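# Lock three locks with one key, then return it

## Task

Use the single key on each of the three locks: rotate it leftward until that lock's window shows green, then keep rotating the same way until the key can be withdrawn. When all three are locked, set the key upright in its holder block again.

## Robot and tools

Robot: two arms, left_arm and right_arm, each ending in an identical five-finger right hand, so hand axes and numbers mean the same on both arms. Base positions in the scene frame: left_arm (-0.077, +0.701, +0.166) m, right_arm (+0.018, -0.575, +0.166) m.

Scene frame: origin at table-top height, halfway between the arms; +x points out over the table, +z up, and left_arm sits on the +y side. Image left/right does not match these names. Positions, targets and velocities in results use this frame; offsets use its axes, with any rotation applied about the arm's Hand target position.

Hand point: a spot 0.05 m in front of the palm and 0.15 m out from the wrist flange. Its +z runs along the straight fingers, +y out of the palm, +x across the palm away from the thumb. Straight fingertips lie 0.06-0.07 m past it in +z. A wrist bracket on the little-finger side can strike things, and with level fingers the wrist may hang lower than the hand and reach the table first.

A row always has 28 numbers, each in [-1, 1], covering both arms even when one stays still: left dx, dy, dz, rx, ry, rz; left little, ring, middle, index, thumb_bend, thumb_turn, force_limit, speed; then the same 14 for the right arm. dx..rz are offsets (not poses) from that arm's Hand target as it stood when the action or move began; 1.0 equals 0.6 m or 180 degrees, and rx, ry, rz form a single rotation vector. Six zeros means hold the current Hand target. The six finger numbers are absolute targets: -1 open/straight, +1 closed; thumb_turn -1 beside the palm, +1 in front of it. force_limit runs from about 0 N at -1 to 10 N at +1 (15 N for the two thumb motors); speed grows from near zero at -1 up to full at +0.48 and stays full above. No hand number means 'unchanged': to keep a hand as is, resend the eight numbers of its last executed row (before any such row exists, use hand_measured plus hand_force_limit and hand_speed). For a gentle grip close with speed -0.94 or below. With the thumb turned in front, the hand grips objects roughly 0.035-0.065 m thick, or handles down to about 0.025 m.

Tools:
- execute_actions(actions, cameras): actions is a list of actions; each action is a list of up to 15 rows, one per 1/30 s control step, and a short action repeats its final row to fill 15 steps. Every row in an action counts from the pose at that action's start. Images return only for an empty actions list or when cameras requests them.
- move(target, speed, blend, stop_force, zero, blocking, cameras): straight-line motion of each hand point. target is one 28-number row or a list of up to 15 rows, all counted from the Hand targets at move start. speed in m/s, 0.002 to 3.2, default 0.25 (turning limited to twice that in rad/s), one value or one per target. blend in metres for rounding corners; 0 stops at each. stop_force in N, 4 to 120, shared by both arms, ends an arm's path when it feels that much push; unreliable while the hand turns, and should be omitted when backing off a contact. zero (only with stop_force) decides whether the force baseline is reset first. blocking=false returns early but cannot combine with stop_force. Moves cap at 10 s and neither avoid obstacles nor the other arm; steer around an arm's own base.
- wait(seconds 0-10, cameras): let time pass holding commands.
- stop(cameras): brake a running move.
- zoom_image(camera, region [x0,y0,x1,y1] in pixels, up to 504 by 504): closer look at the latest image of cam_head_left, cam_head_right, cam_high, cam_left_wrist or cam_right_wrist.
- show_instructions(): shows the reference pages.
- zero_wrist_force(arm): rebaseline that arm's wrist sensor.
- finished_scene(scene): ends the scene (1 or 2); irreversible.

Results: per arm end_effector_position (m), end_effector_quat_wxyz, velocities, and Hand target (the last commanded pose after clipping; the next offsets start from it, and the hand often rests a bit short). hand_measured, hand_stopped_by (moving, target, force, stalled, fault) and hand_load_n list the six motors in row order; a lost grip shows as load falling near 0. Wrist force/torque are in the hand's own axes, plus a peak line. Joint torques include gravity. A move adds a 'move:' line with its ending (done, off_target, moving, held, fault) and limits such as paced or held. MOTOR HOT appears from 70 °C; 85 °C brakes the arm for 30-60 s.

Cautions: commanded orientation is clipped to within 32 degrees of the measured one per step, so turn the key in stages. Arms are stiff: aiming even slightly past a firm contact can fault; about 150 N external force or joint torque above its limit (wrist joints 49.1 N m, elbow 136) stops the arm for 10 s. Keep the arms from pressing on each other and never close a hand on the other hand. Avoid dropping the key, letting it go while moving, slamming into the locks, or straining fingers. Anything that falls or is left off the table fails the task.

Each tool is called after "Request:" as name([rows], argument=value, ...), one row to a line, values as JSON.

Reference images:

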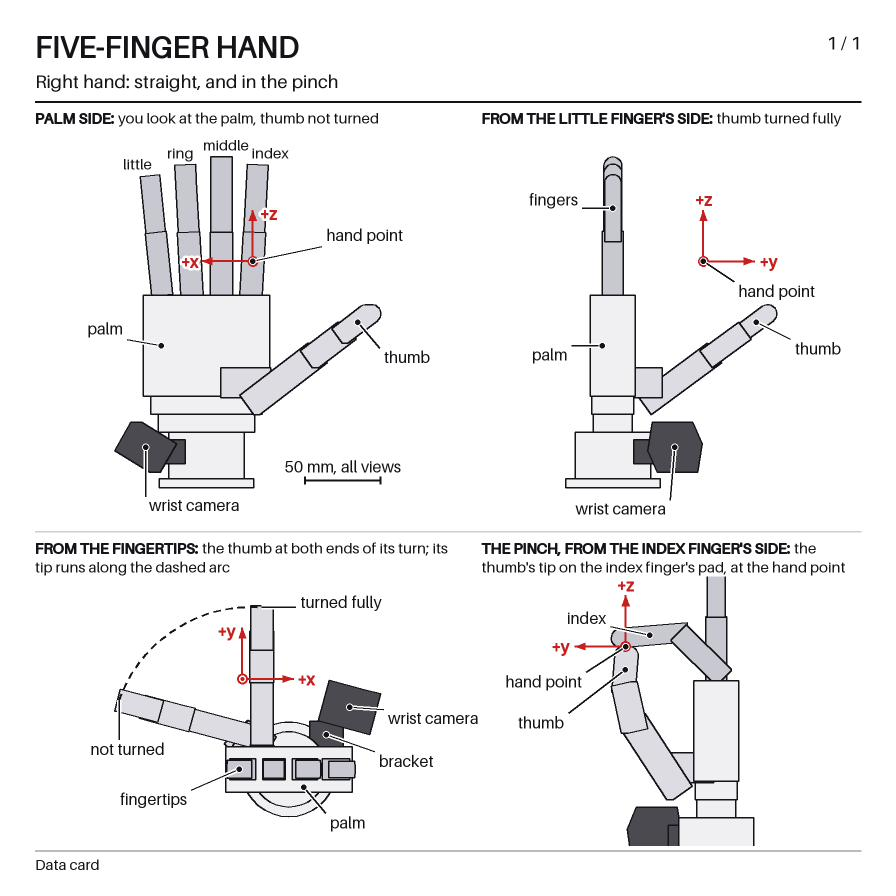

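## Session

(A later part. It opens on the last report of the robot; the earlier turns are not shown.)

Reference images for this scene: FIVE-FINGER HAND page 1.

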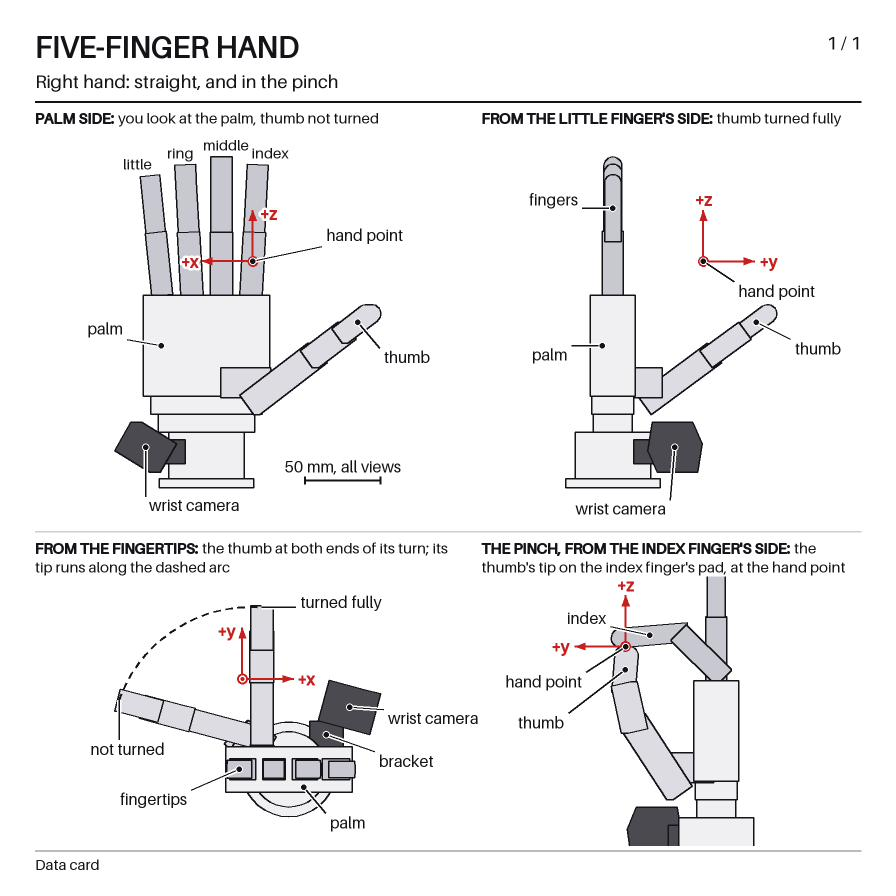

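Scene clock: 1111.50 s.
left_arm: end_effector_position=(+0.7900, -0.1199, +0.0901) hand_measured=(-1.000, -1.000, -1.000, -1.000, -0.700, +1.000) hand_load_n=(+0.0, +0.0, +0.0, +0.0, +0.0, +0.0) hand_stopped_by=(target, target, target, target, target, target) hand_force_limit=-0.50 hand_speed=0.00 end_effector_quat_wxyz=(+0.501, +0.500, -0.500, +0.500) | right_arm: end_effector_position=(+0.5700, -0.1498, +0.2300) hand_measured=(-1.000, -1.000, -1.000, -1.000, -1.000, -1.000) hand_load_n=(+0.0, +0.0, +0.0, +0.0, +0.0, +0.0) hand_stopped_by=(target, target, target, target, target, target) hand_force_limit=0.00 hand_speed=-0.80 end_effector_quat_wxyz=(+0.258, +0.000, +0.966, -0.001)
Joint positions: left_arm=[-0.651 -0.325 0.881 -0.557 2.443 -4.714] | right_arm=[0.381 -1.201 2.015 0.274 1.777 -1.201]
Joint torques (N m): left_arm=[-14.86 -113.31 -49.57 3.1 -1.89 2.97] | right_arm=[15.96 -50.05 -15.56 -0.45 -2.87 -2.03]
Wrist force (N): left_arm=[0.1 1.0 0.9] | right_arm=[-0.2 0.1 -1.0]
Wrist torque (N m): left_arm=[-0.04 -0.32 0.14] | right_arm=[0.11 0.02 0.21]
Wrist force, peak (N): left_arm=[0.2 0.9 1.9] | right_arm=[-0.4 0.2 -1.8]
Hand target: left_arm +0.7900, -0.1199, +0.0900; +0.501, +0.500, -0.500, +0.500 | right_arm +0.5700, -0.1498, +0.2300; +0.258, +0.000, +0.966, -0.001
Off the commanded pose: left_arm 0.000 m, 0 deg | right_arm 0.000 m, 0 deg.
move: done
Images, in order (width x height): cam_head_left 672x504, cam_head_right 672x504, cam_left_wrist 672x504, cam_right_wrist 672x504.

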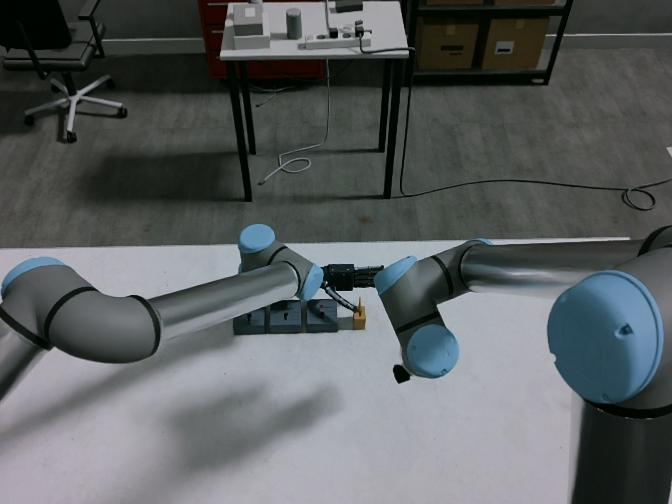

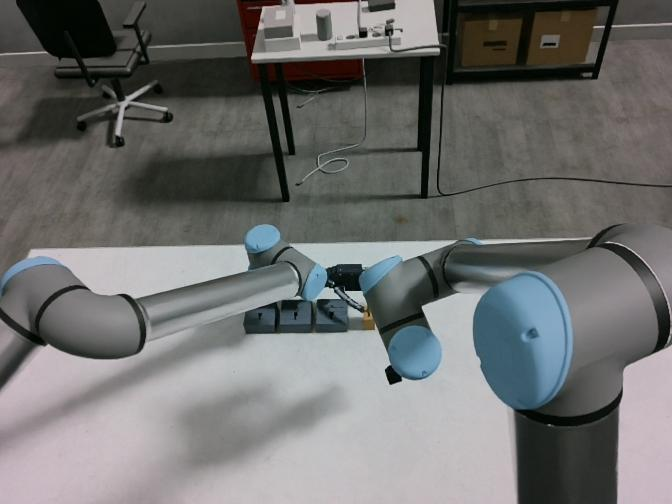

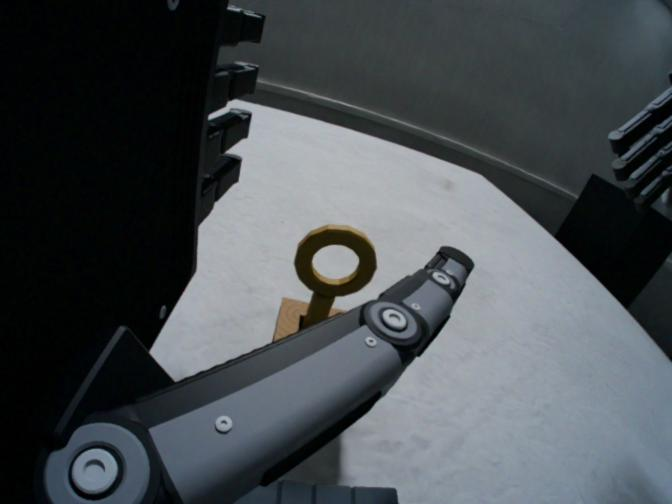

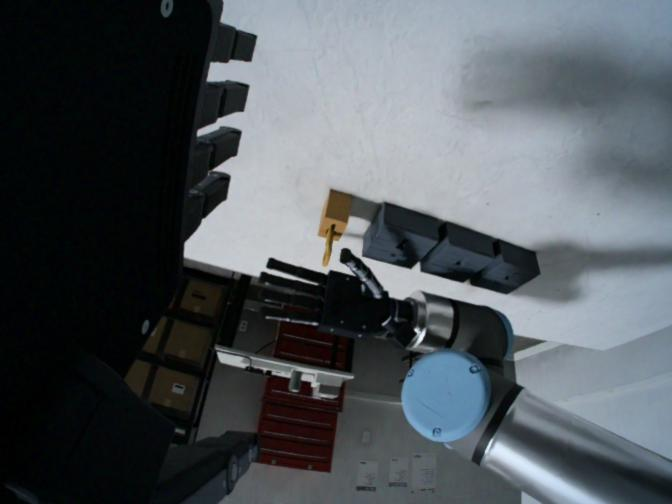

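Request:
move([
  [0,0.0167,0,0,0,0,-1,-1,-1,-1,-0.7,1,-0.5,0,0,0,0,0,0,0,-1,-1,-1,-1,-1,-1,0,-0.8],
  [0,0.0167,-0.0267,0,0,0,-1,-1,-1,-1,-0.7,1,-0.5,0,0,0,0,0,0,0,-1,-1,-1,-1,-1,-1,0,-0.8],
], speed=0.05, stop_force=6, cameras=["cam_right_wrist","cam_left_wrist"])

Request:
zoom_image(camera="cam_right_wrist", region=[240, 180, 440, 340])

Request:
zoom_image(camera="cam_left_wrist", region=[180, 150, 400, 370])

Scene clock: 1157.57 s.
left_arm: end_effector_position=(+0.7900, -0.1099, +0.0740) hand_measured=(-1.000, -1.000, -1.000, -1.000, -0.700, +1.000) hand_load_n=(+0.0, +0.0, +0.0, +0.0, +0.0, +0.5) hand_stopped_by=(target, target, target, target, target, target) hand_force_limit=-0.50 hand_speed=0.00 end_effector_quat_wxyz=(+0.501, +0.500, -0.500, +0.500) | right_arm: end_effector_position=(+0.5700, -0.1498, +0.2300) hand_measured=(-1.000, -1.000, -1.000, -1.000, -1.000, -1.000) hand_load_n=(+0.0, +0.0, +0.0, +0.0, +0.0, +0.0) hand_stopped_by=(target, target, target, target, target, target) hand_force_limit=0.00 hand_speed=-0.80 end_effector_quat_wxyz=(+0.258, +0.000, +0.966, -0.001)
Joint positions: left_arm=[-0.643 -0.316 0.894 -0.58 2.45 -4.714] | right_arm=[0.381 -1.201 2.015 0.274 1.777 -1.201]
Joint torques (N m): left_arm=[8.13 -110.71 -49.06 -5.41 2.35 -1.41] | right_arm=[8.88 -51.89 -15.39 -0.59 -2.79 -2.41]
Wrist force (N): left_arm=[0.4 0.8 1.0] | right_arm=[-0.2 0.3 -1.1]
Wrist torque (N m): left_arm=[-0.06 -0.37 0.13] | right_arm=[0.14 0.04 0.21]
Wrist force, peak (N): left_arm=[0.3 1.1 1.6] | right_arm=[-0.8 0.0 -1.4]
Hand target: left_arm +0.7900, -0.1099, +0.0740; +0.501, +0.500, -0.500, +0.500 | right_arm +0.5700, -0.1498, +0.2300; +0.258, +0.000, +0.966, -0.001
Off the commanded pose: left_arm 0.000 m, 0 deg | right_arm 0.000 m, 0 deg.
move: done
Images, in order (width x height): cam_left_wrist 672x504, cam_right_wrist 672x504.

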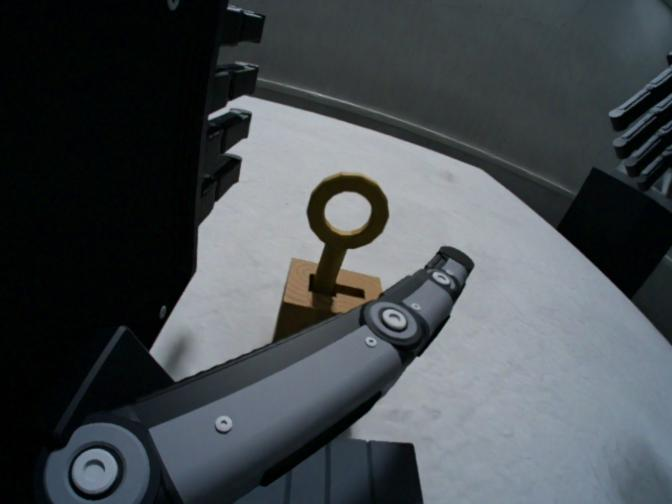

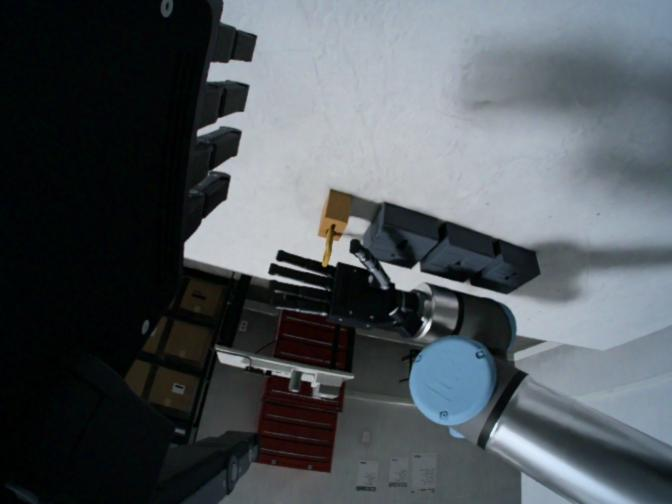

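Scaled by 2.520 from the camera's 672x504 image, which has a finer 960x720 frame.

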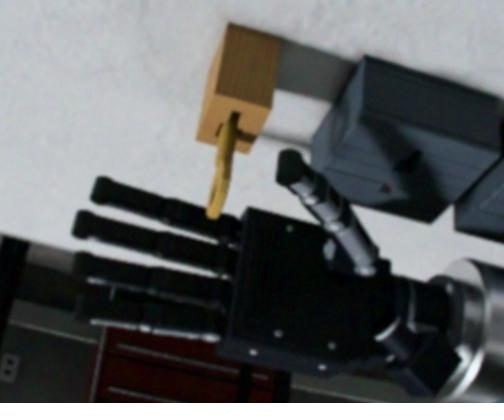

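Scaled by 2.291 from the camera's 672x504 image, which has a finer 960x720 frame.

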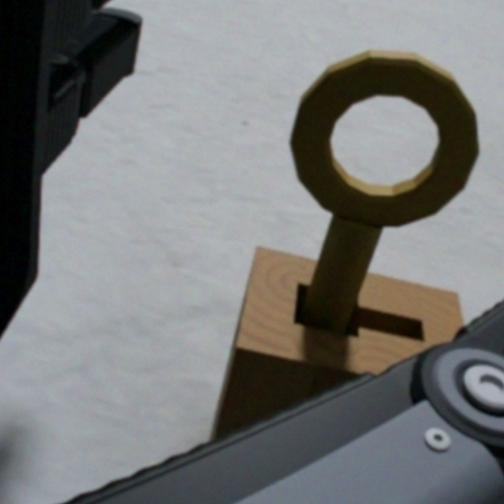

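Request:
execute_actions([
  [[0,0,0,0,0,0,-1,-1,0.0,0.0,-0.2,1,-0.8,-0.5,0,0,0,0,0,0,-1,-1,-1,-1,-1,-1,0,-0.8]],
  [[0,0,0,0,0,0,-1,-1,0.0,0.0,-0.2,1,-0.8,-0.5,0,0,0,0,0,0,-1,-1,-1,-1,-1,-1,0,-0.8]],
  [[0,0,0,0,0,0,-1,-1,0.0,0.0,-0.2,1,-0.8,-0.5,0,0,0,0,0,0,-1,-1,-1,-1,-1,-1,0,-0.8]],
], cameras=["cam_right_wrist","cam_left_wrist"])

Request:
zoom_image(camera="cam_right_wrist", region=[270, 190, 410, 310])

Request:
zoom_image(camera="cam_left_wrist", region=[180, 150, 400, 370])

Scene clock: 1193.67 s.
left_arm: end_effector_position=(+0.7900, -0.1099, +0.0740) hand_measured=(-1.000, -1.000, +0.000, +0.000, -0.200, +1.000) hand_load_n=(+0.0, +0.0, +0.0, +0.0, +0.0, +0.0) hand_stopped_by=(target, target, target, target, target, target) hand_force_limit=-0.80 hand_speed=-0.50 end_effector_quat_wxyz=(+0.501, +0.500, -0.500, +0.500) | right_arm: end_effector_position=(+0.5700, -0.1498, +0.2300) hand_measured=(-1.000, -1.000, -1.000, -1.000, -1.000, -1.000) hand_load_n=(+0.0, -0.5, +0.0, +0.0, +0.0, +0.0) hand_stopped_by=(target, target, target, target, target, target) hand_force_limit=0.00 hand_speed=-0.80 end_effector_quat_wxyz=(+0.258, +0.000, +0.966, -0.001)
Joint positions: left_arm=[-0.643 -0.316 0.894 -0.58 2.45 -4.714] | right_arm=[0.381 -1.201 2.015 0.274 1.777 -1.201]
Joint torques (N m): left_arm=[7.42 -110.82 -46.08 -4.05 -0.61 -1.26] | right_arm=[2.41 -53.05 -15.18 -0.66 -2.94 -2.3]
Wrist force (N): left_arm=[0.2 0.6 1.1] | right_arm=[-0.3 0.0 -1.4]
Wrist torque (N m): left_arm=[-0.08 -0.33 0.11] | right_arm=[0.12 0.04 0.21]
Wrist force, peak (N): left_arm=[0.5 0.9 1.2] | right_arm=[-0.3 -0.1 -1.6]
Hand target: left_arm +0.7900, -0.1099, +0.0740; +0.501, +0.500, -0.500, +0.500 | right_arm +0.5700, -0.1498, +0.2300; +0.258, +0.000, +0.966, -0.001
Off the commanded pose: left_arm 0.000 m, 0 deg | right_arm 0.000 m, 0 deg.
Images, in order (width x height): cam_left_wrist 672x504, cam_right_wrist 672x504.

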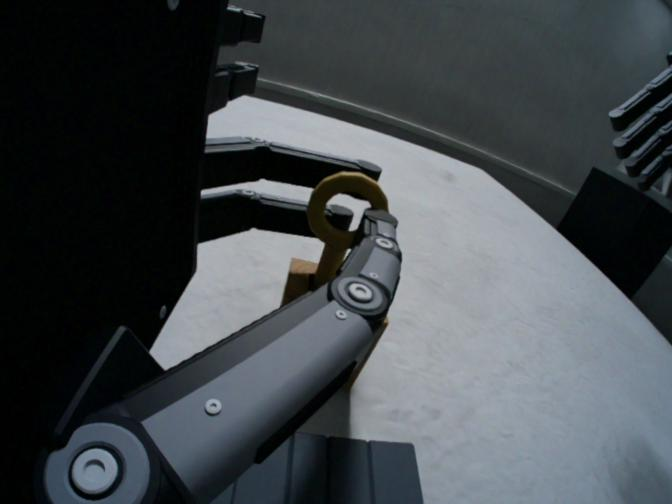

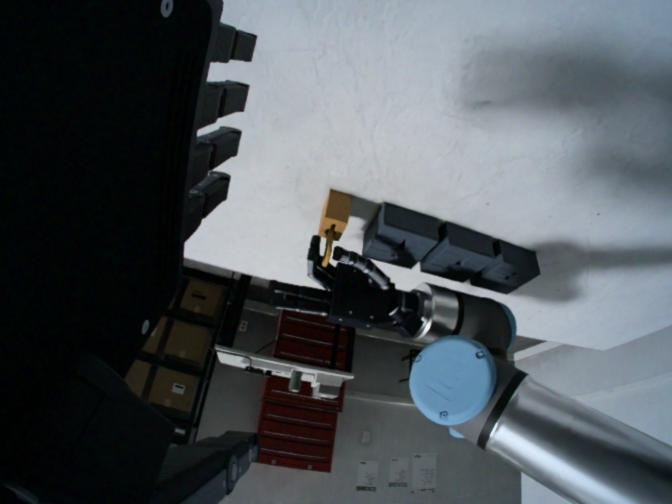

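Scaled by 3.600 from the camera's 672x504 image, which has a finer 960x720 frame.

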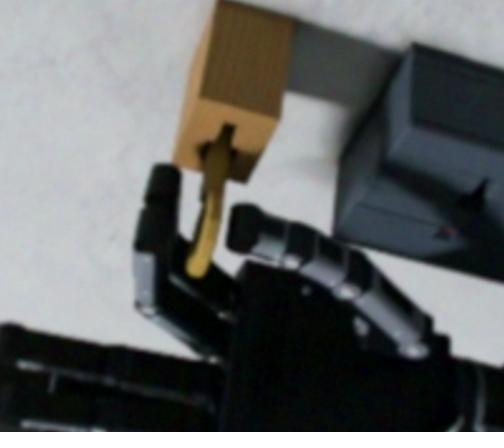

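Scaled by 2.291 from the camera's 672x504 image, which has a finer 960x720 frame.

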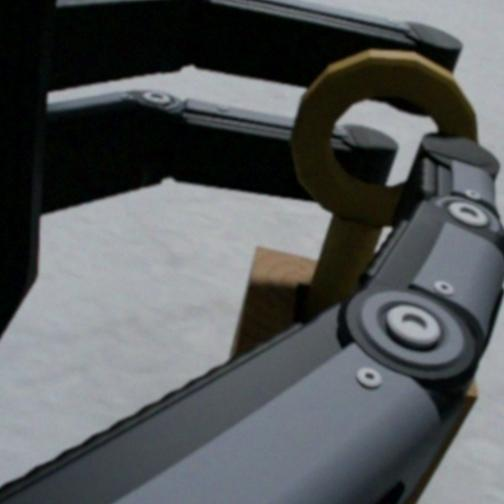

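Request:
zoom_image(camera="cam_right_wrist", region=[300, 215, 360, 275])

Request:
zoom_image(camera="cam_left_wrist", region=[290, 150, 410, 270])

Scaled by 8.400 from the camera's 672x504 image, which has a finer 960x720 frame.

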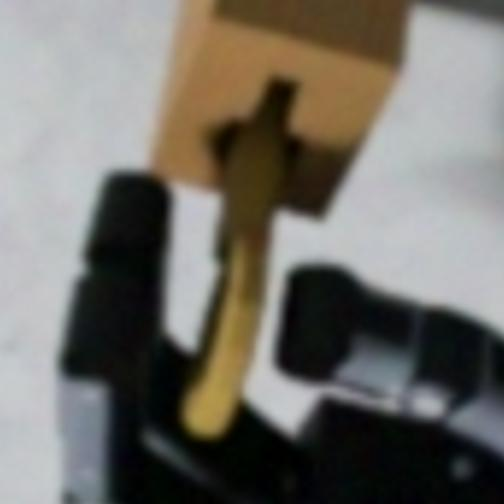

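Scaled by 4.200 from the camera's 672x504 image, which has a finer 960x720 frame.

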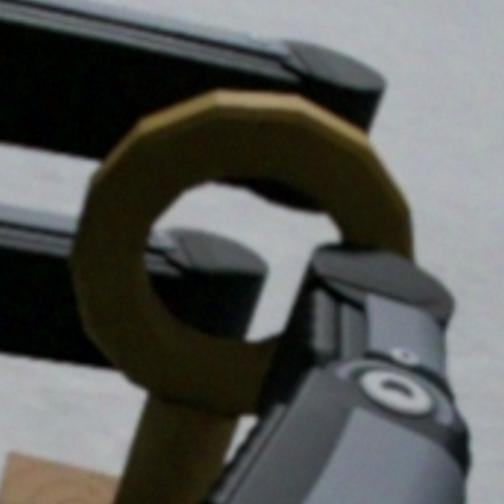

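Request:
move(target=[0,0,-0.0067,0,0,0,-1,-1,0.0,0.0,-0.2,1,-0.8,-0.5,0,0,0,0,0,0,-1,-1,-1,-1,-1,-1,0,-0.8], speed=0.03)

Request:
execute_actions([
  [[0,0,0,0,0,0,-1,-1,0.3,0.3,0.1,1,-0.75,-0.94,0,0,0,0,0,0,-1,-1,-1,-1,-1,-1,0,-0.8]],
  [[0,0,0,0,0,0,-1,-1,0.3,0.3,0.1,1,-0.75,-0.94,0,0,0,0,0,0,-1,-1,-1,-1,-1,-1,0,-0.8]],
  [[0,0,0,0,0,0,-1,-1,0.3,0.3,0.1,1,-0.75,-0.94,0,0,0,0,0,0,-1,-1,-1,-1,-1,-1,0,-0.8]],
  [[0,0,0,0,0,0,-1,-1,0.3,0.3,0.1,1,-0.75,-0.94,0,0,0,0,0,0,-1,-1,-1,-1,-1,-1,0,-0.8]],
], cameras=["cam_right_wrist","cam_left_wrist"])

Request:
zoom_image(camera="cam_right_wrist", region=[300, 215, 360, 275])

Request:
zoom_image(camera="cam_left_wrist", region=[290, 150, 410, 270])

Scene clock: 1249.00 s.
left_arm: end_effector_position=(+0.7900, -0.1099, +0.0701) hand_measured=(-1.000, -1.000, +0.000, +0.000, -0.200, +1.000) hand_load_n=(+0.0, +0.0, +0.0, +0.0, +0.0, +0.5) hand_stopped_by=(target, target, target, target, target, target) hand_force_limit=-0.80 hand_speed=-0.50 end_effector_quat_wxyz=(+0.501, +0.500, -0.500, +0.500) | right_arm: end_effector_position=(+0.5700, -0.1498, +0.2300) hand_measured=(-1.000, -1.000, -1.000, -1.000, -1.000, -1.000) hand_load_n=(+0.0, +0.0, +0.0, +0.0, +0.0, +0.0) hand_stopped_by=(target, target, target, target, target, target) hand_force_limit=0.00 hand_speed=-0.80 end_effector_quat_wxyz=(+0.258, +0.000, +0.966, -0.001)
Joint positions: left_arm=[-0.643 -0.311 0.892 -0.582 2.45 -4.714] | right_arm=[0.381 -1.201 2.015 0.274 1.777 -1.201]
Joint torques (N m): left_arm=[5.95 -107.71 -49.34 -5.44 -0.4 -1.07] | right_arm=[-1.84 -55.18 -15.37 -0.8 -3.04 -2.04]
Wrist force (N): left_arm=[0.3 0.8 1.1] | right_arm=[-0.4 0.1 -1.2]
Wrist torque (N m): left_arm=[-0.05 -0.35 0.13] | right_arm=[0.12 0.06 0.19]
Wrist force, peak (N): left_arm=[0.2 1.0 1.2] | right_arm=[0.0 0.3 -1.8]
Hand target: left_arm +0.7900, -0.1099, +0.0700; +0.501, +0.500, -0.500, +0.500 | right_arm +0.5700, -0.1498, +0.2300; +0.258, +0.000, +0.966, -0.001
Off the commanded pose: left_arm 0.000 m, 0 deg | right_arm 0.000 m, 0 deg.
move: done

Scene clock: 1251.20 s.
left_arm: end_effector_position=(+0.7900, -0.1099, +0.0700) hand_measured=(-1.000, -1.000, +0.168, +0.134, -0.118, +1.000) hand_load_n=(+0.0, +0.0, +1.5, +3.0, +2.0, +0.0) hand_stopped_by=(target, target, force, force, force, target) hand_force_limit=-0.75 hand_speed=-0.94 end_effector_quat_wxyz=(+0.501, +0.500, -0.500, +0.500) | right_arm: end_effector_position=(+0.5700, -0.1498, +0.2300) hand_measured=(-1.000, -1.000, -1.000, -1.000, -1.000, -1.000) hand_load_n=(+0.0, +0.0, +0.0, +0.0, +0.0, +0.0) hand_stopped_by=(target, target, target, target, target, target) hand_force_limit=0.00 hand_speed=-0.80 end_effector_quat_wxyz=(+0.258, +0.000, +0.966, -0.001)
Joint positions: left_arm=[-0.643 -0.311 0.892 -0.582 2.45 -4.714] | right_arm=[0.381 -1.201 2.015 0.274 1.777 -1.201]
Joint torques (N m): left_arm=[4.53 -111.99 -47.14 -4.49 0.17 -0.76] | right_arm=[-4.16 -56.43 -15.11 -0.71 -2.96 -2.07]
Wrist force (N): left_arm=[0.4 0.9 1.1] | right_arm=[-0.2 0.0 -1.2]
Wrist torque (N m): left_arm=[-0.03 -0.30 0.11] | right_arm=[0.09 0.02 0.21]
Wrist force, peak (N): left_arm=[0.8 0.7 2.0] | right_arm=[-0.6 0.0 -1.5]
Hand target: left_arm +0.7900, -0.1099, +0.0700; +0.501, +0.500, -0.500, +0.500 | right_arm +0.5700, -0.1498, +0.2300; +0.258, +0.000, +0.966, -0.001
Off the commanded pose: left_arm 0.000 m, 0 deg | right_arm 0.000 m, 0 deg.
Images, in order (width x height): cam_left_wrist 672x504, cam_right_wrist 672x504.

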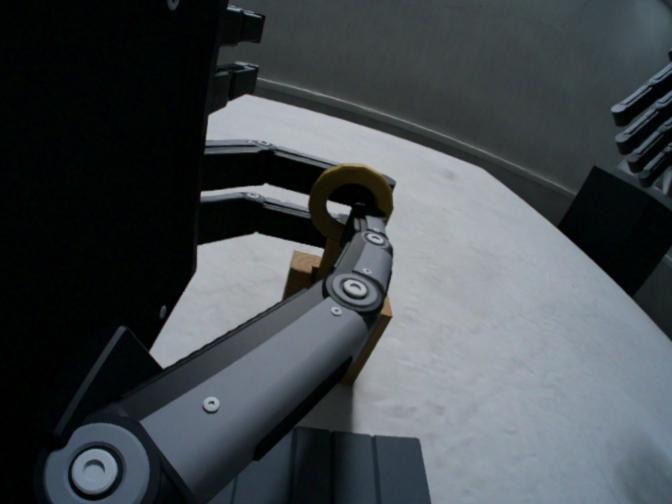

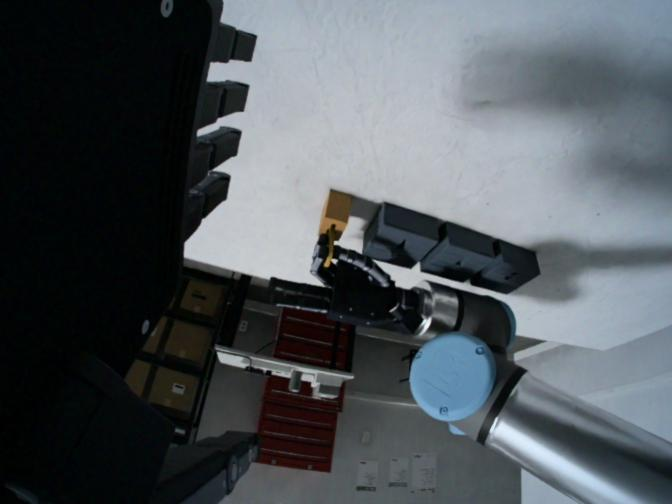

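Scaled by 8.400 from the camera's 672x504 image, which has a finer 960x720 frame.

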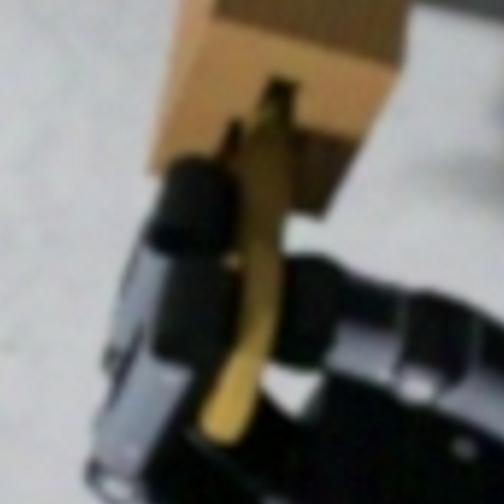

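Scaled by 4.200 from the camera's 672x504 image, which has a finer 960x720 frame.

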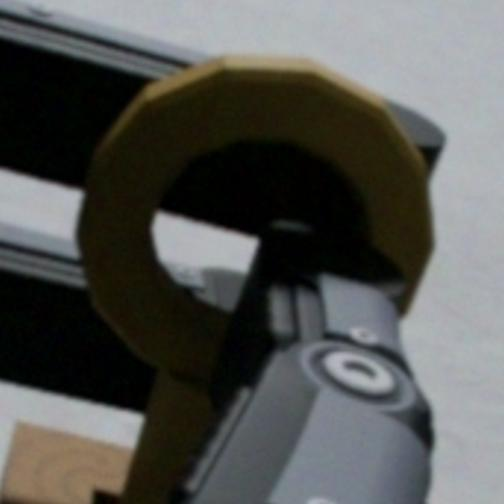

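Request:
execute_actions([
  [[0,0,0,0,0,0,-1,-1,0.0,0.0,-0.2,1,-0.75,-0.8,0,0,0,0,0,0,-1,-1,-1,-1,-1,-1,0,-0.8]],
  [[0,0,0,0,0,0,-1,-1,0.0,0.0,-0.2,1,-0.75,-0.8,0,0,0,0,0,0,-1,-1,-1,-1,-1,-1,0,-0.8]],
])

Request:
move(target=[0.0083,0,0,0,0,0,-1,-1,0.0,0.0,-0.2,1,-0.75,-0.8,0,0,0,0,0,0,-1,-1,-1,-1,-1,-1,0,-0.8], speed=0.03)

Request:
execute_actions([
  [[0,0,0,0,0,0,-1,-1,0.3,0.3,0.1,1,-0.75,-0.94,0,0,0,0,0,0,-1,-1,-1,-1,-1,-1,0,-0.8]],
  [[0,0,0,0,0,0,-1,-1,0.3,0.3,0.1,1,-0.75,-0.94,0,0,0,0,0,0,-1,-1,-1,-1,-1,-1,0,-0.8]],
  [[0,0,0,0,0,0,-1,-1,0.3,0.3,0.1,1,-0.75,-0.94,0,0,0,0,0,0,-1,-1,-1,-1,-1,-1,0,-0.8]],
  [[0,0,0,0,0,0,-1,-1,0.3,0.3,0.1,1,-0.75,-0.94,0,0,0,0,0,0,-1,-1,-1,-1,-1,-1,0,-0.8]],
], cameras=["cam_right_wrist","cam_left_wrist"])

Request:
zoom_image(camera="cam_right_wrist", region=[300, 215, 360, 275])

Request:
zoom_image(camera="cam_left_wrist", region=[290, 150, 410, 270])

Scene clock: 1284.60 s.
left_arm: end_effector_position=(+0.7900, -0.1099, +0.0700) hand_measured=(-1.000, -1.000, +0.000, +0.000, -0.200, +1.000) hand_load_n=(+0.0, +0.0, +0.0, +0.0, +0.0, +0.0) hand_stopped_by=(target, target, target, target, target, target) hand_force_limit=-0.75 hand_speed=-0.80 end_effector_quat_wxyz=(+0.501, +0.500, -0.500, +0.500) | right_arm: end_effector_position=(+0.5700, -0.1498, +0.2300) hand_measured=(-1.000, -1.000, -1.000, -1.000, -1.000, -1.000) hand_load_n=(+0.0, +0.0, +0.0, +0.0, +0.0, +0.0) hand_stopped_by=(target, target, target, target, target, target) hand_force_limit=0.00 hand_speed=-0.80 end_effector_quat_wxyz=(+0.258, +0.000, +0.966, -0.001)
Joint positions: left_arm=[-0.643 -0.311 0.892 -0.582 2.45 -4.714] | right_arm=[0.381 -1.201 2.015 0.274 1.777 -1.201]
Joint torques (N m): left_arm=[3.18 -113.83 -40.06 -1.8 0.9 -1.03] | right_arm=[-8.65 -56.78 -15.88 -0.74 -2.73 -2.27]
Wrist force (N): left_arm=[0.3 0.8 1.0] | right_arm=[-0.4 -0.2 -1.2]
Wrist torque (N m): left_arm=[-0.06 -0.35 0.13] | right_arm=[0.06 0.05 0.19]
Wrist force, peak (N): left_arm=[1.1 0.8 1.6] | right_arm=[-0.3 0.0 -1.7]
Hand target: left_arm +0.7900, -0.1099, +0.0700; +0.501, +0.500, -0.500, +0.500 | right_arm +0.5700, -0.1498, +0.2300; +0.258, +0.000, +0.966, -0.001
Off the commanded pose: left_arm 0.000 m, 0 deg | right_arm 0.000 m, 0 deg.

Scene clock: 1285.37 s.
left_arm: end_effector_position=(+0.7949, -0.1099, +0.0700) hand_measured=(-1.000, -1.000, +0.000, +0.000, -0.200, +1.000) hand_load_n=(+0.0, +0.0, +0.0, +0.0, +0.0, +0.0) hand_stopped_by=(target, target, target, target, target, target) hand_force_limit=-0.75 hand_speed=-0.80 end_effector_quat_wxyz=(+0.501, +0.500, -0.500, +0.500) | right_arm: end_effector_position=(+0.5700, -0.1498, +0.2300) hand_measured=(-1.000, -1.000, -1.000, -1.000, -1.000, -1.000) hand_load_n=(+0.0, +0.0, +0.0, +0.0, +0.0, +0.0) hand_stopped_by=(target, target, target, target, target, target) hand_force_limit=0.00 hand_speed=-0.80 end_effector_quat_wxyz=(+0.258, +0.000, +0.966, -0.001)
Joint positions: left_arm=[-0.64 -0.304 0.875 -0.573 2.453 -4.714] | right_arm=[0.381 -1.201 2.015 0.274 1.777 -1.201]
Joint torques (N m): left_arm=[5.98 -113.91 -49.62 2.64 2.34 -0.47] | right_arm=[-9.55 -58.21 -14.43 -0.37 -2.86 -1.97]
Wrist force (N): left_arm=[0.7 0.6 1.0] | right_arm=[-0.3 0.3 -1.3]
Wrist torque (N m): left_arm=[-0.08 -0.39 0.14] | right_arm=[0.15 0.03 0.21]
Wrist force, peak (N): left_arm=[0.2 0.9 1.2] | right_arm=[-0.7 0.0 -1.5]
Hand target: left_arm +0.7950, -0.1099, +0.0700; +0.501, +0.500, -0.500, +0.500 | right_arm +0.5700, -0.1498, +0.2300; +0.258, +0.000, +0.966, -0.001
Off the commanded pose: left_arm 0.000 m, 0 deg | right_arm 0.000 m, 0 deg.
move: done

Scene clock: 1287.57 s.
left_arm: end_effector_position=(+0.7950, -0.1099, +0.0700) hand_measured=(-1.000, -1.000, +0.174, +0.146, -0.116, +1.000) hand_load_n=(+0.0, +0.0, +2.0, +1.5, +3.0, +0.5) hand_stopped_by=(target, target, force, force, force, target) hand_force_limit=-0.75 hand_speed=-0.94 end_effector_quat_wxyz=(+0.501, +0.500, -0.500, +0.500) | right_arm: end_effector_position=(+0.5700, -0.1498, +0.2300) hand_measured=(-1.000, -1.000, -1.000, -1.000, -1.000, -1.000) hand_load_n=(+0.0, +0.0, +0.0, +0.0, +0.0, +0.0) hand_stopped_by=(target, target, target, target, target, target) hand_force_limit=0.00 hand_speed=-0.80 end_effector_quat_wxyz=(+0.258, +0.000, +0.966, -0.001)
Joint positions: left_arm=[-0.64 -0.304 0.875 -0.573 2.453 -4.714] | right_arm=[0.381 -1.201 2.015 0.274 1.777 -1.201]
Joint torques (N m): left_arm=[6.35 -111.09 -46.53 2.63 2.3 2.38] | right_arm=[-11.66 -58.89 -15.37 -0.88 -2.88 -2.15]
Wrist force (N): left_arm=[0.9 0.1 0.8] | right_arm=[-0.1 0.4 -1.3]
Wrist torque (N m): left_arm=[-0.06 -0.37 0.13] | right_arm=[0.17 0.01 0.23]
Wrist force, peak (N): left_arm=[0.8 0.4 1.6] | right_arm=[-0.8 0.0 -1.5]
Hand target: left_arm +0.7950, -0.1099, +0.0700; +0.501, +0.500, -0.500, +0.500 | right_arm +0.5700, -0.1498, +0.2300; +0.258, +0.000, +0.966, -0.001
Off the commanded pose: left_arm 0.000 m, 0 deg | right_arm 0.000 m, 0 deg.
Images, in order (width x height): cam_left_wrist 672x504, cam_right_wrist 672x504.

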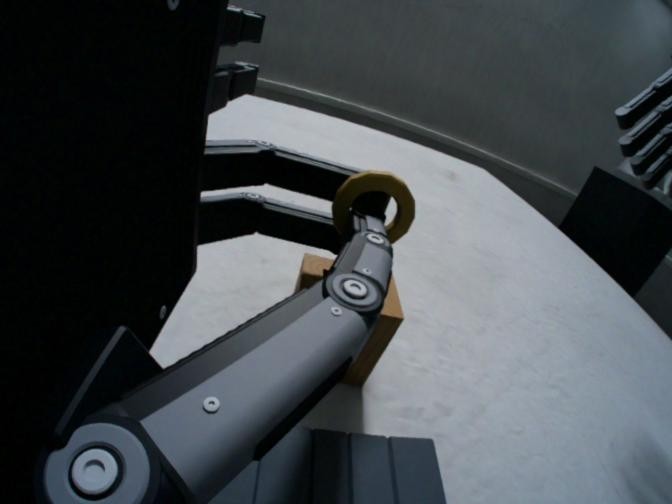

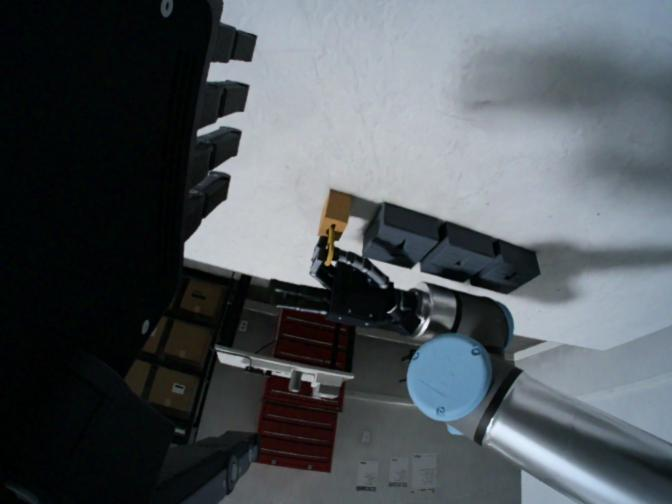

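Scaled by 8.400 from the camera's 672x504 image, which has a finer 960x720 frame.

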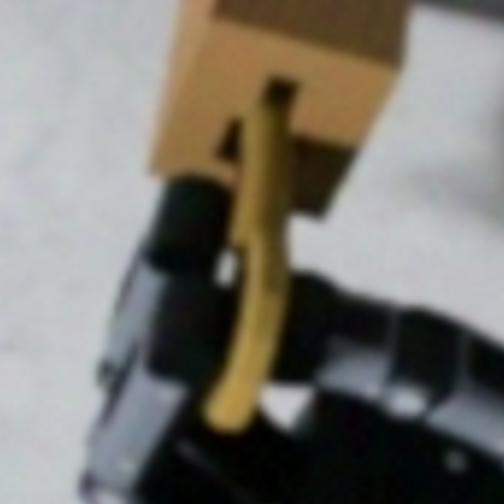

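Scaled by 4.200 from the camera's 672x504 image, which has a finer 960x720 frame.

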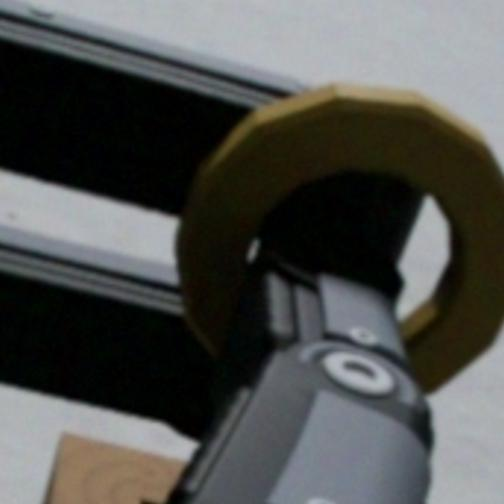

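Request:
execute_actions([
  [[0,0,0,0,0,0,-1,-1,0.4,0.4,0.2,1,-0.3,-0.95,0,0,0,0,0,0,-1,-1,-1,-1,-1,-1,0,-0.8]],
  [[0,0,0,0,0,0,-1,-1,0.4,0.4,0.2,1,-0.3,-0.95,0,0,0,0,0,0,-1,-1,-1,-1,-1,-1,0,-0.8]],
], cameras=["cam_right_wrist","cam_left_wrist"])

Request:
zoom_image(camera="cam_right_wrist", region=[300, 215, 360, 275])

Request:
zoom_image(camera="cam_left_wrist", region=[290, 150, 410, 270])

Scene clock: 1306.77 s.
left_arm: end_effector_position=(+0.7950, -0.1099, +0.0700) hand_measured=(-1.000, -1.000, +0.182, +0.154, -0.110, +1.000) hand_load_n=(+0.0, +0.0, +3.5, +4.5, +5.0, +0.0) hand_stopped_by=(target, target, force, force, force, target) hand_force_limit=-0.30 hand_speed=-0.95 end_effector_quat_wxyz=(+0.501, +0.500, -0.500, +0.500) | right_arm: end_effector_position=(+0.5700, -0.1498, +0.2300) hand_measured=(-1.000, -1.000, -1.000, -1.000, -1.000, -1.000) hand_load_n=(+0.0, +0.0, +0.0, +0.0, +0.0, +0.0) hand_stopped_by=(target, target, target, target, target, target) hand_force_limit=0.00 hand_speed=-0.80 end_effector_quat_wxyz=(+0.258, +0.000, +0.966, -0.001)
Joint positions: left_arm=[-0.64 -0.304 0.875 -0.573 2.453 -4.714] | right_arm=[0.381 -1.201 2.015 0.274 1.777 -1.201]
Joint torques (N m): left_arm=[-2.23 -112.81 -38.3 2.82 2.13 2.34] | right_arm=[-10.78 -58.56 -15.79 -0.51 -2.97 -2.14]
Wrist force (N): left_arm=[1.2 0.0 1.3] | right_arm=[-0.2 0.1 -1.3]
Wrist torque (N m): left_arm=[-0.05 -0.37 0.14] | right_arm=[0.12 0.01 0.21]
Wrist force, peak (N): left_arm=[1.4 0.0 1.5] | right_arm=[-0.7 0.3 -1.5]
Hand target: left_arm +0.7950, -0.1099, +0.0700; +0.501, +0.500, -0.500, +0.500 | right_arm +0.5700, -0.1498, +0.2300; +0.258, +0.000, +0.966, -0.001
Off the commanded pose: left_arm 0.000 m, 0 deg | right_arm 0.000 m, 0 deg.
Images, in order (width x height): cam_left_wrist 672x504, cam_right_wrist 672x504.

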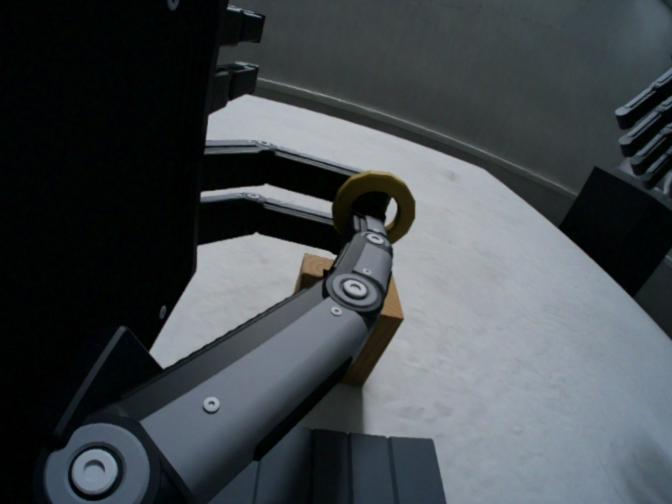

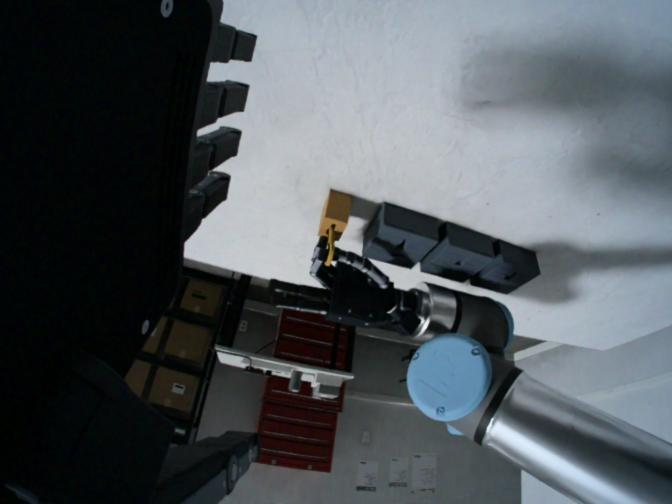

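Scaled by 8.400 from the camera's 672x504 image, which has a finer 960x720 frame.

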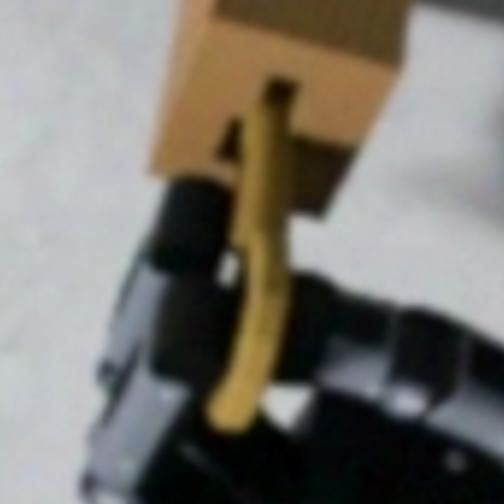

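Scaled by 4.200 from the camera's 672x504 image, which has a finer 960x720 frame.

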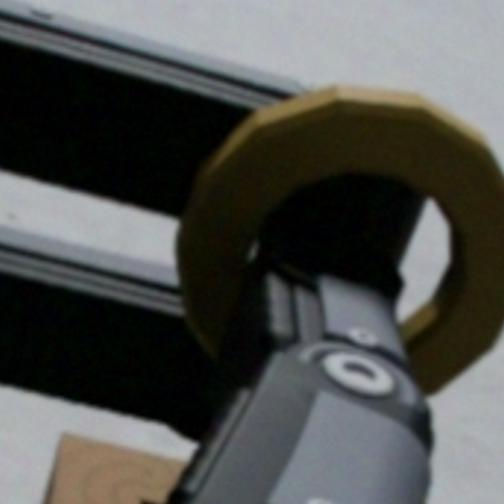

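Request:
move(target=[0,0,0.05,0,0,0,-1,-1,0.4,0.4,0.2,1,-0.3,-0.95,0,0,0,0,0,0,-1,-1,-1,-1,-1,-1,0,-0.8], speed=0.03, cameras=["cam_right_wrist","cam_left_wrist"])

Request:
zoom_image(camera="cam_right_wrist", region=[290, 195, 390, 295])

Request:
zoom_image(camera="cam_left_wrist", region=[270, 150, 450, 330])

Scene clock: 1318.07 s.
left_arm: end_effector_position=(+0.7950, -0.1099, +0.0999) hand_measured=(-1.000, -1.000, +0.182, +0.154, -0.110, +1.000) hand_load_n=(+0.0, +0.0, +3.5, +4.5, +5.5, +0.5) hand_stopped_by=(target, target, force, force, force, target) hand_force_limit=-0.30 hand_speed=-0.95 end_effector_quat_wxyz=(+0.501, +0.500, -0.500, +0.500) | right_arm: end_effector_position=(+0.5700, -0.1498, +0.2300) hand_measured=(-1.000, -1.000, -1.000, -1.000, -1.000, -1.000) hand_load_n=(+0.0, +0.0, +0.0, +0.0, +0.0, +0.0) hand_stopped_by=(target, target, target, target, target, target) hand_force_limit=0.00 hand_speed=-0.80 end_effector_quat_wxyz=(+0.258, +0.000, +0.966, -0.001)
Joint positions: left_arm=[-0.64 -0.337 0.887 -0.552 2.453 -4.714] | right_arm=[0.381 -1.201 2.015 0.274 1.777 -1.201]
Joint torques (N m): left_arm=[-6.91 -134.92 -26.19 2.52 2.08 -0.19] | right_arm=[-10.63 -59.4 -15.14 -0.7 -2.92 -2.03]
Wrist force (N): left_arm=[-0.1 0.8 1.2] | right_arm=[-0.3 0.0 -1.3]
Wrist torque (N m): left_arm=[-0.06 -0.36 0.13] | right_arm=[0.11 0.02 0.21]
Wrist force, peak (N): left_arm=[1.4 -0.3 1.5] | right_arm=[-0.1 0.3 -1.8]
Hand target: left_arm +0.7950, -0.1099, +0.1000; +0.501, +0.500, -0.500, +0.500 | right_arm +0.5700, -0.1498, +0.2300; +0.258, +0.000, +0.966, -0.001
Off the commanded pose: left_arm 0.000 m, 0 deg | right_arm 0.000 m, 0 deg.
move: done
Images, in order (width x height): cam_left_wrist 672x504, cam_right_wrist 672x504.

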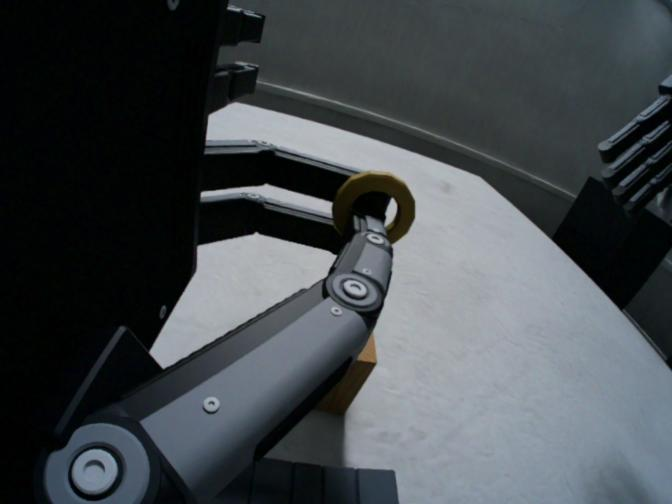

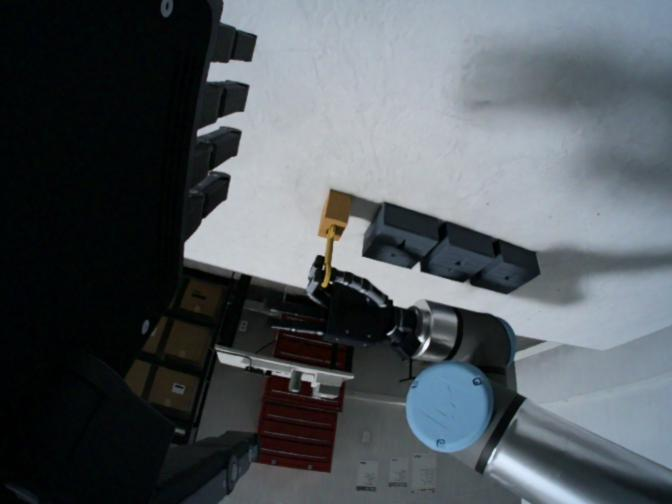

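Scaled by 5.040 from the camera's 672x504 image, which has a finer 960x720 frame.

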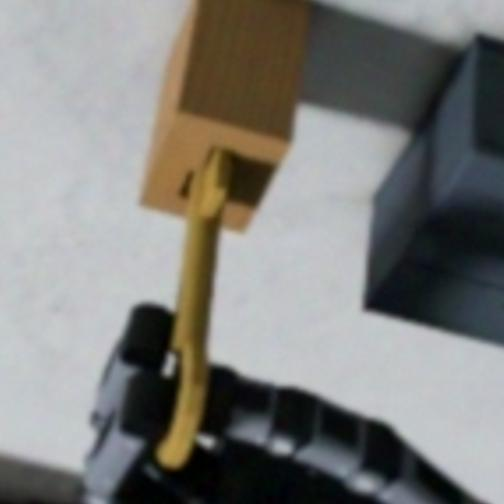

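Scaled by 2.800 from the camera's 672x504 image, which has a finer 960x720 frame.

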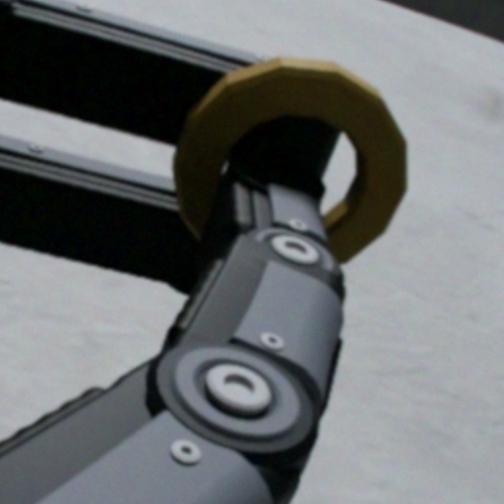

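Request:
move(target=[0,0,0.0667,0,0,0,-1,-1,0.4,0.4,0.2,1,-0.3,-0.95,0,0,0,0,0,0,-1,-1,-1,-1,-1,-1,0,-0.8], speed=0.04, cameras=["cam_right_wrist","cam_left_wrist"])

Request:
zoom_image(camera="cam_right_wrist", region=[280, 195, 400, 315])

Request:
zoom_image(camera="cam_left_wrist", region=[290, 150, 470, 480])

Scene clock: 1328.13 s.
left_arm: end_effector_position=(+0.7950, -0.1099, +0.1399) hand_measured=(-1.000, -1.000, +0.182, +0.154, -0.110, +1.000) hand_load_n=(+0.0, +0.0, +3.5, +4.5, +5.0, +0.5) hand_stopped_by=(target, target, force, force, force, target) hand_force_limit=-0.30 hand_speed=-0.95 end_effector_quat_wxyz=(+0.501, +0.500, -0.500, +0.500) | right_arm: end_effector_position=(+0.5700, -0.1498, +0.2300) hand_measured=(-1.000, -1.000, -1.000, -1.000, -1.000, -1.000) hand_load_n=(+0.0, +0.0, +0.0, +0.0, +0.0, +0.0) hand_stopped_by=(target, target, target, target, target, target) hand_force_limit=0.00 hand_speed=-0.80 end_effector_quat_wxyz=(+0.258, +0.000, +0.966, -0.001)
Joint positions: left_arm=[-0.64 -0.38 0.899 -0.52 2.453 -4.714] | right_arm=[0.381 -1.201 2.015 0.274 1.777 -1.201]
Joint torques (N m): left_arm=[-7.13 -127.16 -26.89 3.03 0.8 -0.29] | right_arm=[-10.92 -58.34 -15.13 -0.65 -2.76 -1.99]
Wrist force (N): left_arm=[-0.1 0.8 0.9] | right_arm=[-0.1 0.1 -1.5]
Wrist torque (N m): left_arm=[-0.05 -0.38 0.11] | right_arm=[0.13 0.02 0.22]
Wrist force, peak (N): left_arm=[-0.7 1.0 1.3] | right_arm=[-0.1 0.3 -1.7]
Hand target: left_arm +0.7950, -0.1099, +0.1400; +0.501, +0.500, -0.500, +0.500 | right_arm +0.5700, -0.1498, +0.2300; +0.258, +0.000, +0.966, -0.001
Off the commanded pose: left_arm 0.000 m, 0 deg | right_arm 0.000 m, 0 deg.
move: done
Images, in order (width x height): cam_left_wrist 672x504, cam_right_wrist 672x504.

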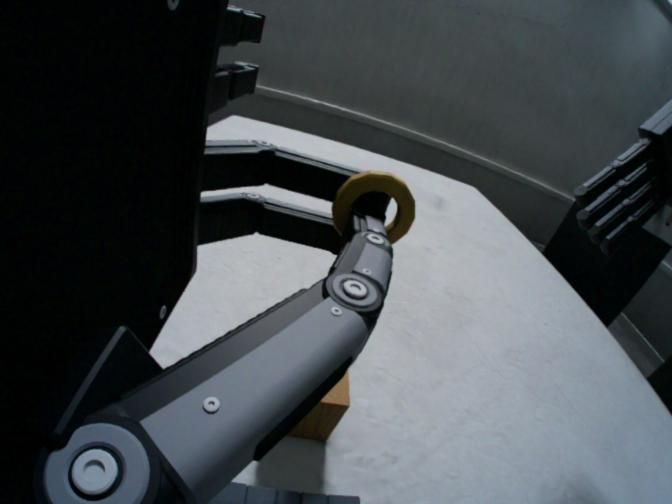

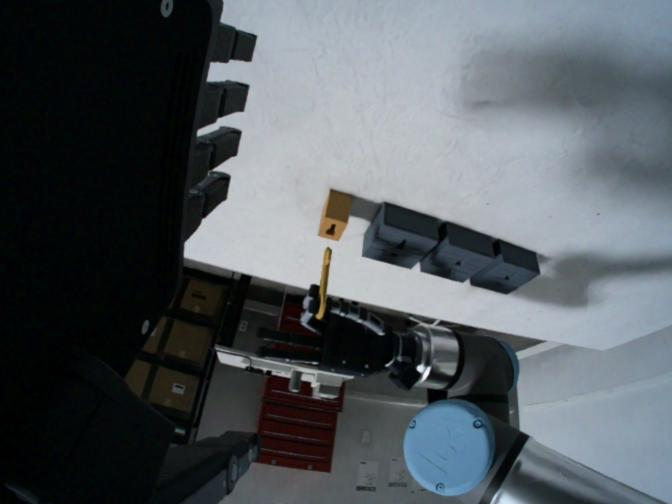

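Scaled by 4.200 from the camera's 672x504 image, which has a finer 960x720 frame.

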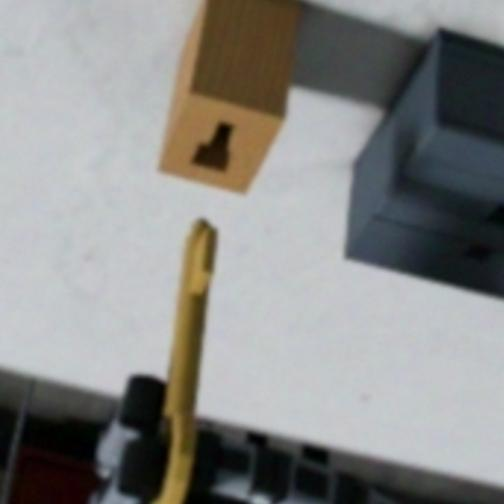

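Scaled by 1.527 from the camera's 672x504 image, which has a finer 960x720 frame.

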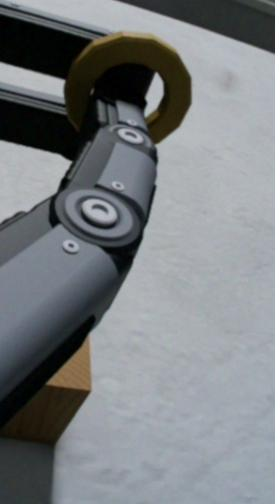

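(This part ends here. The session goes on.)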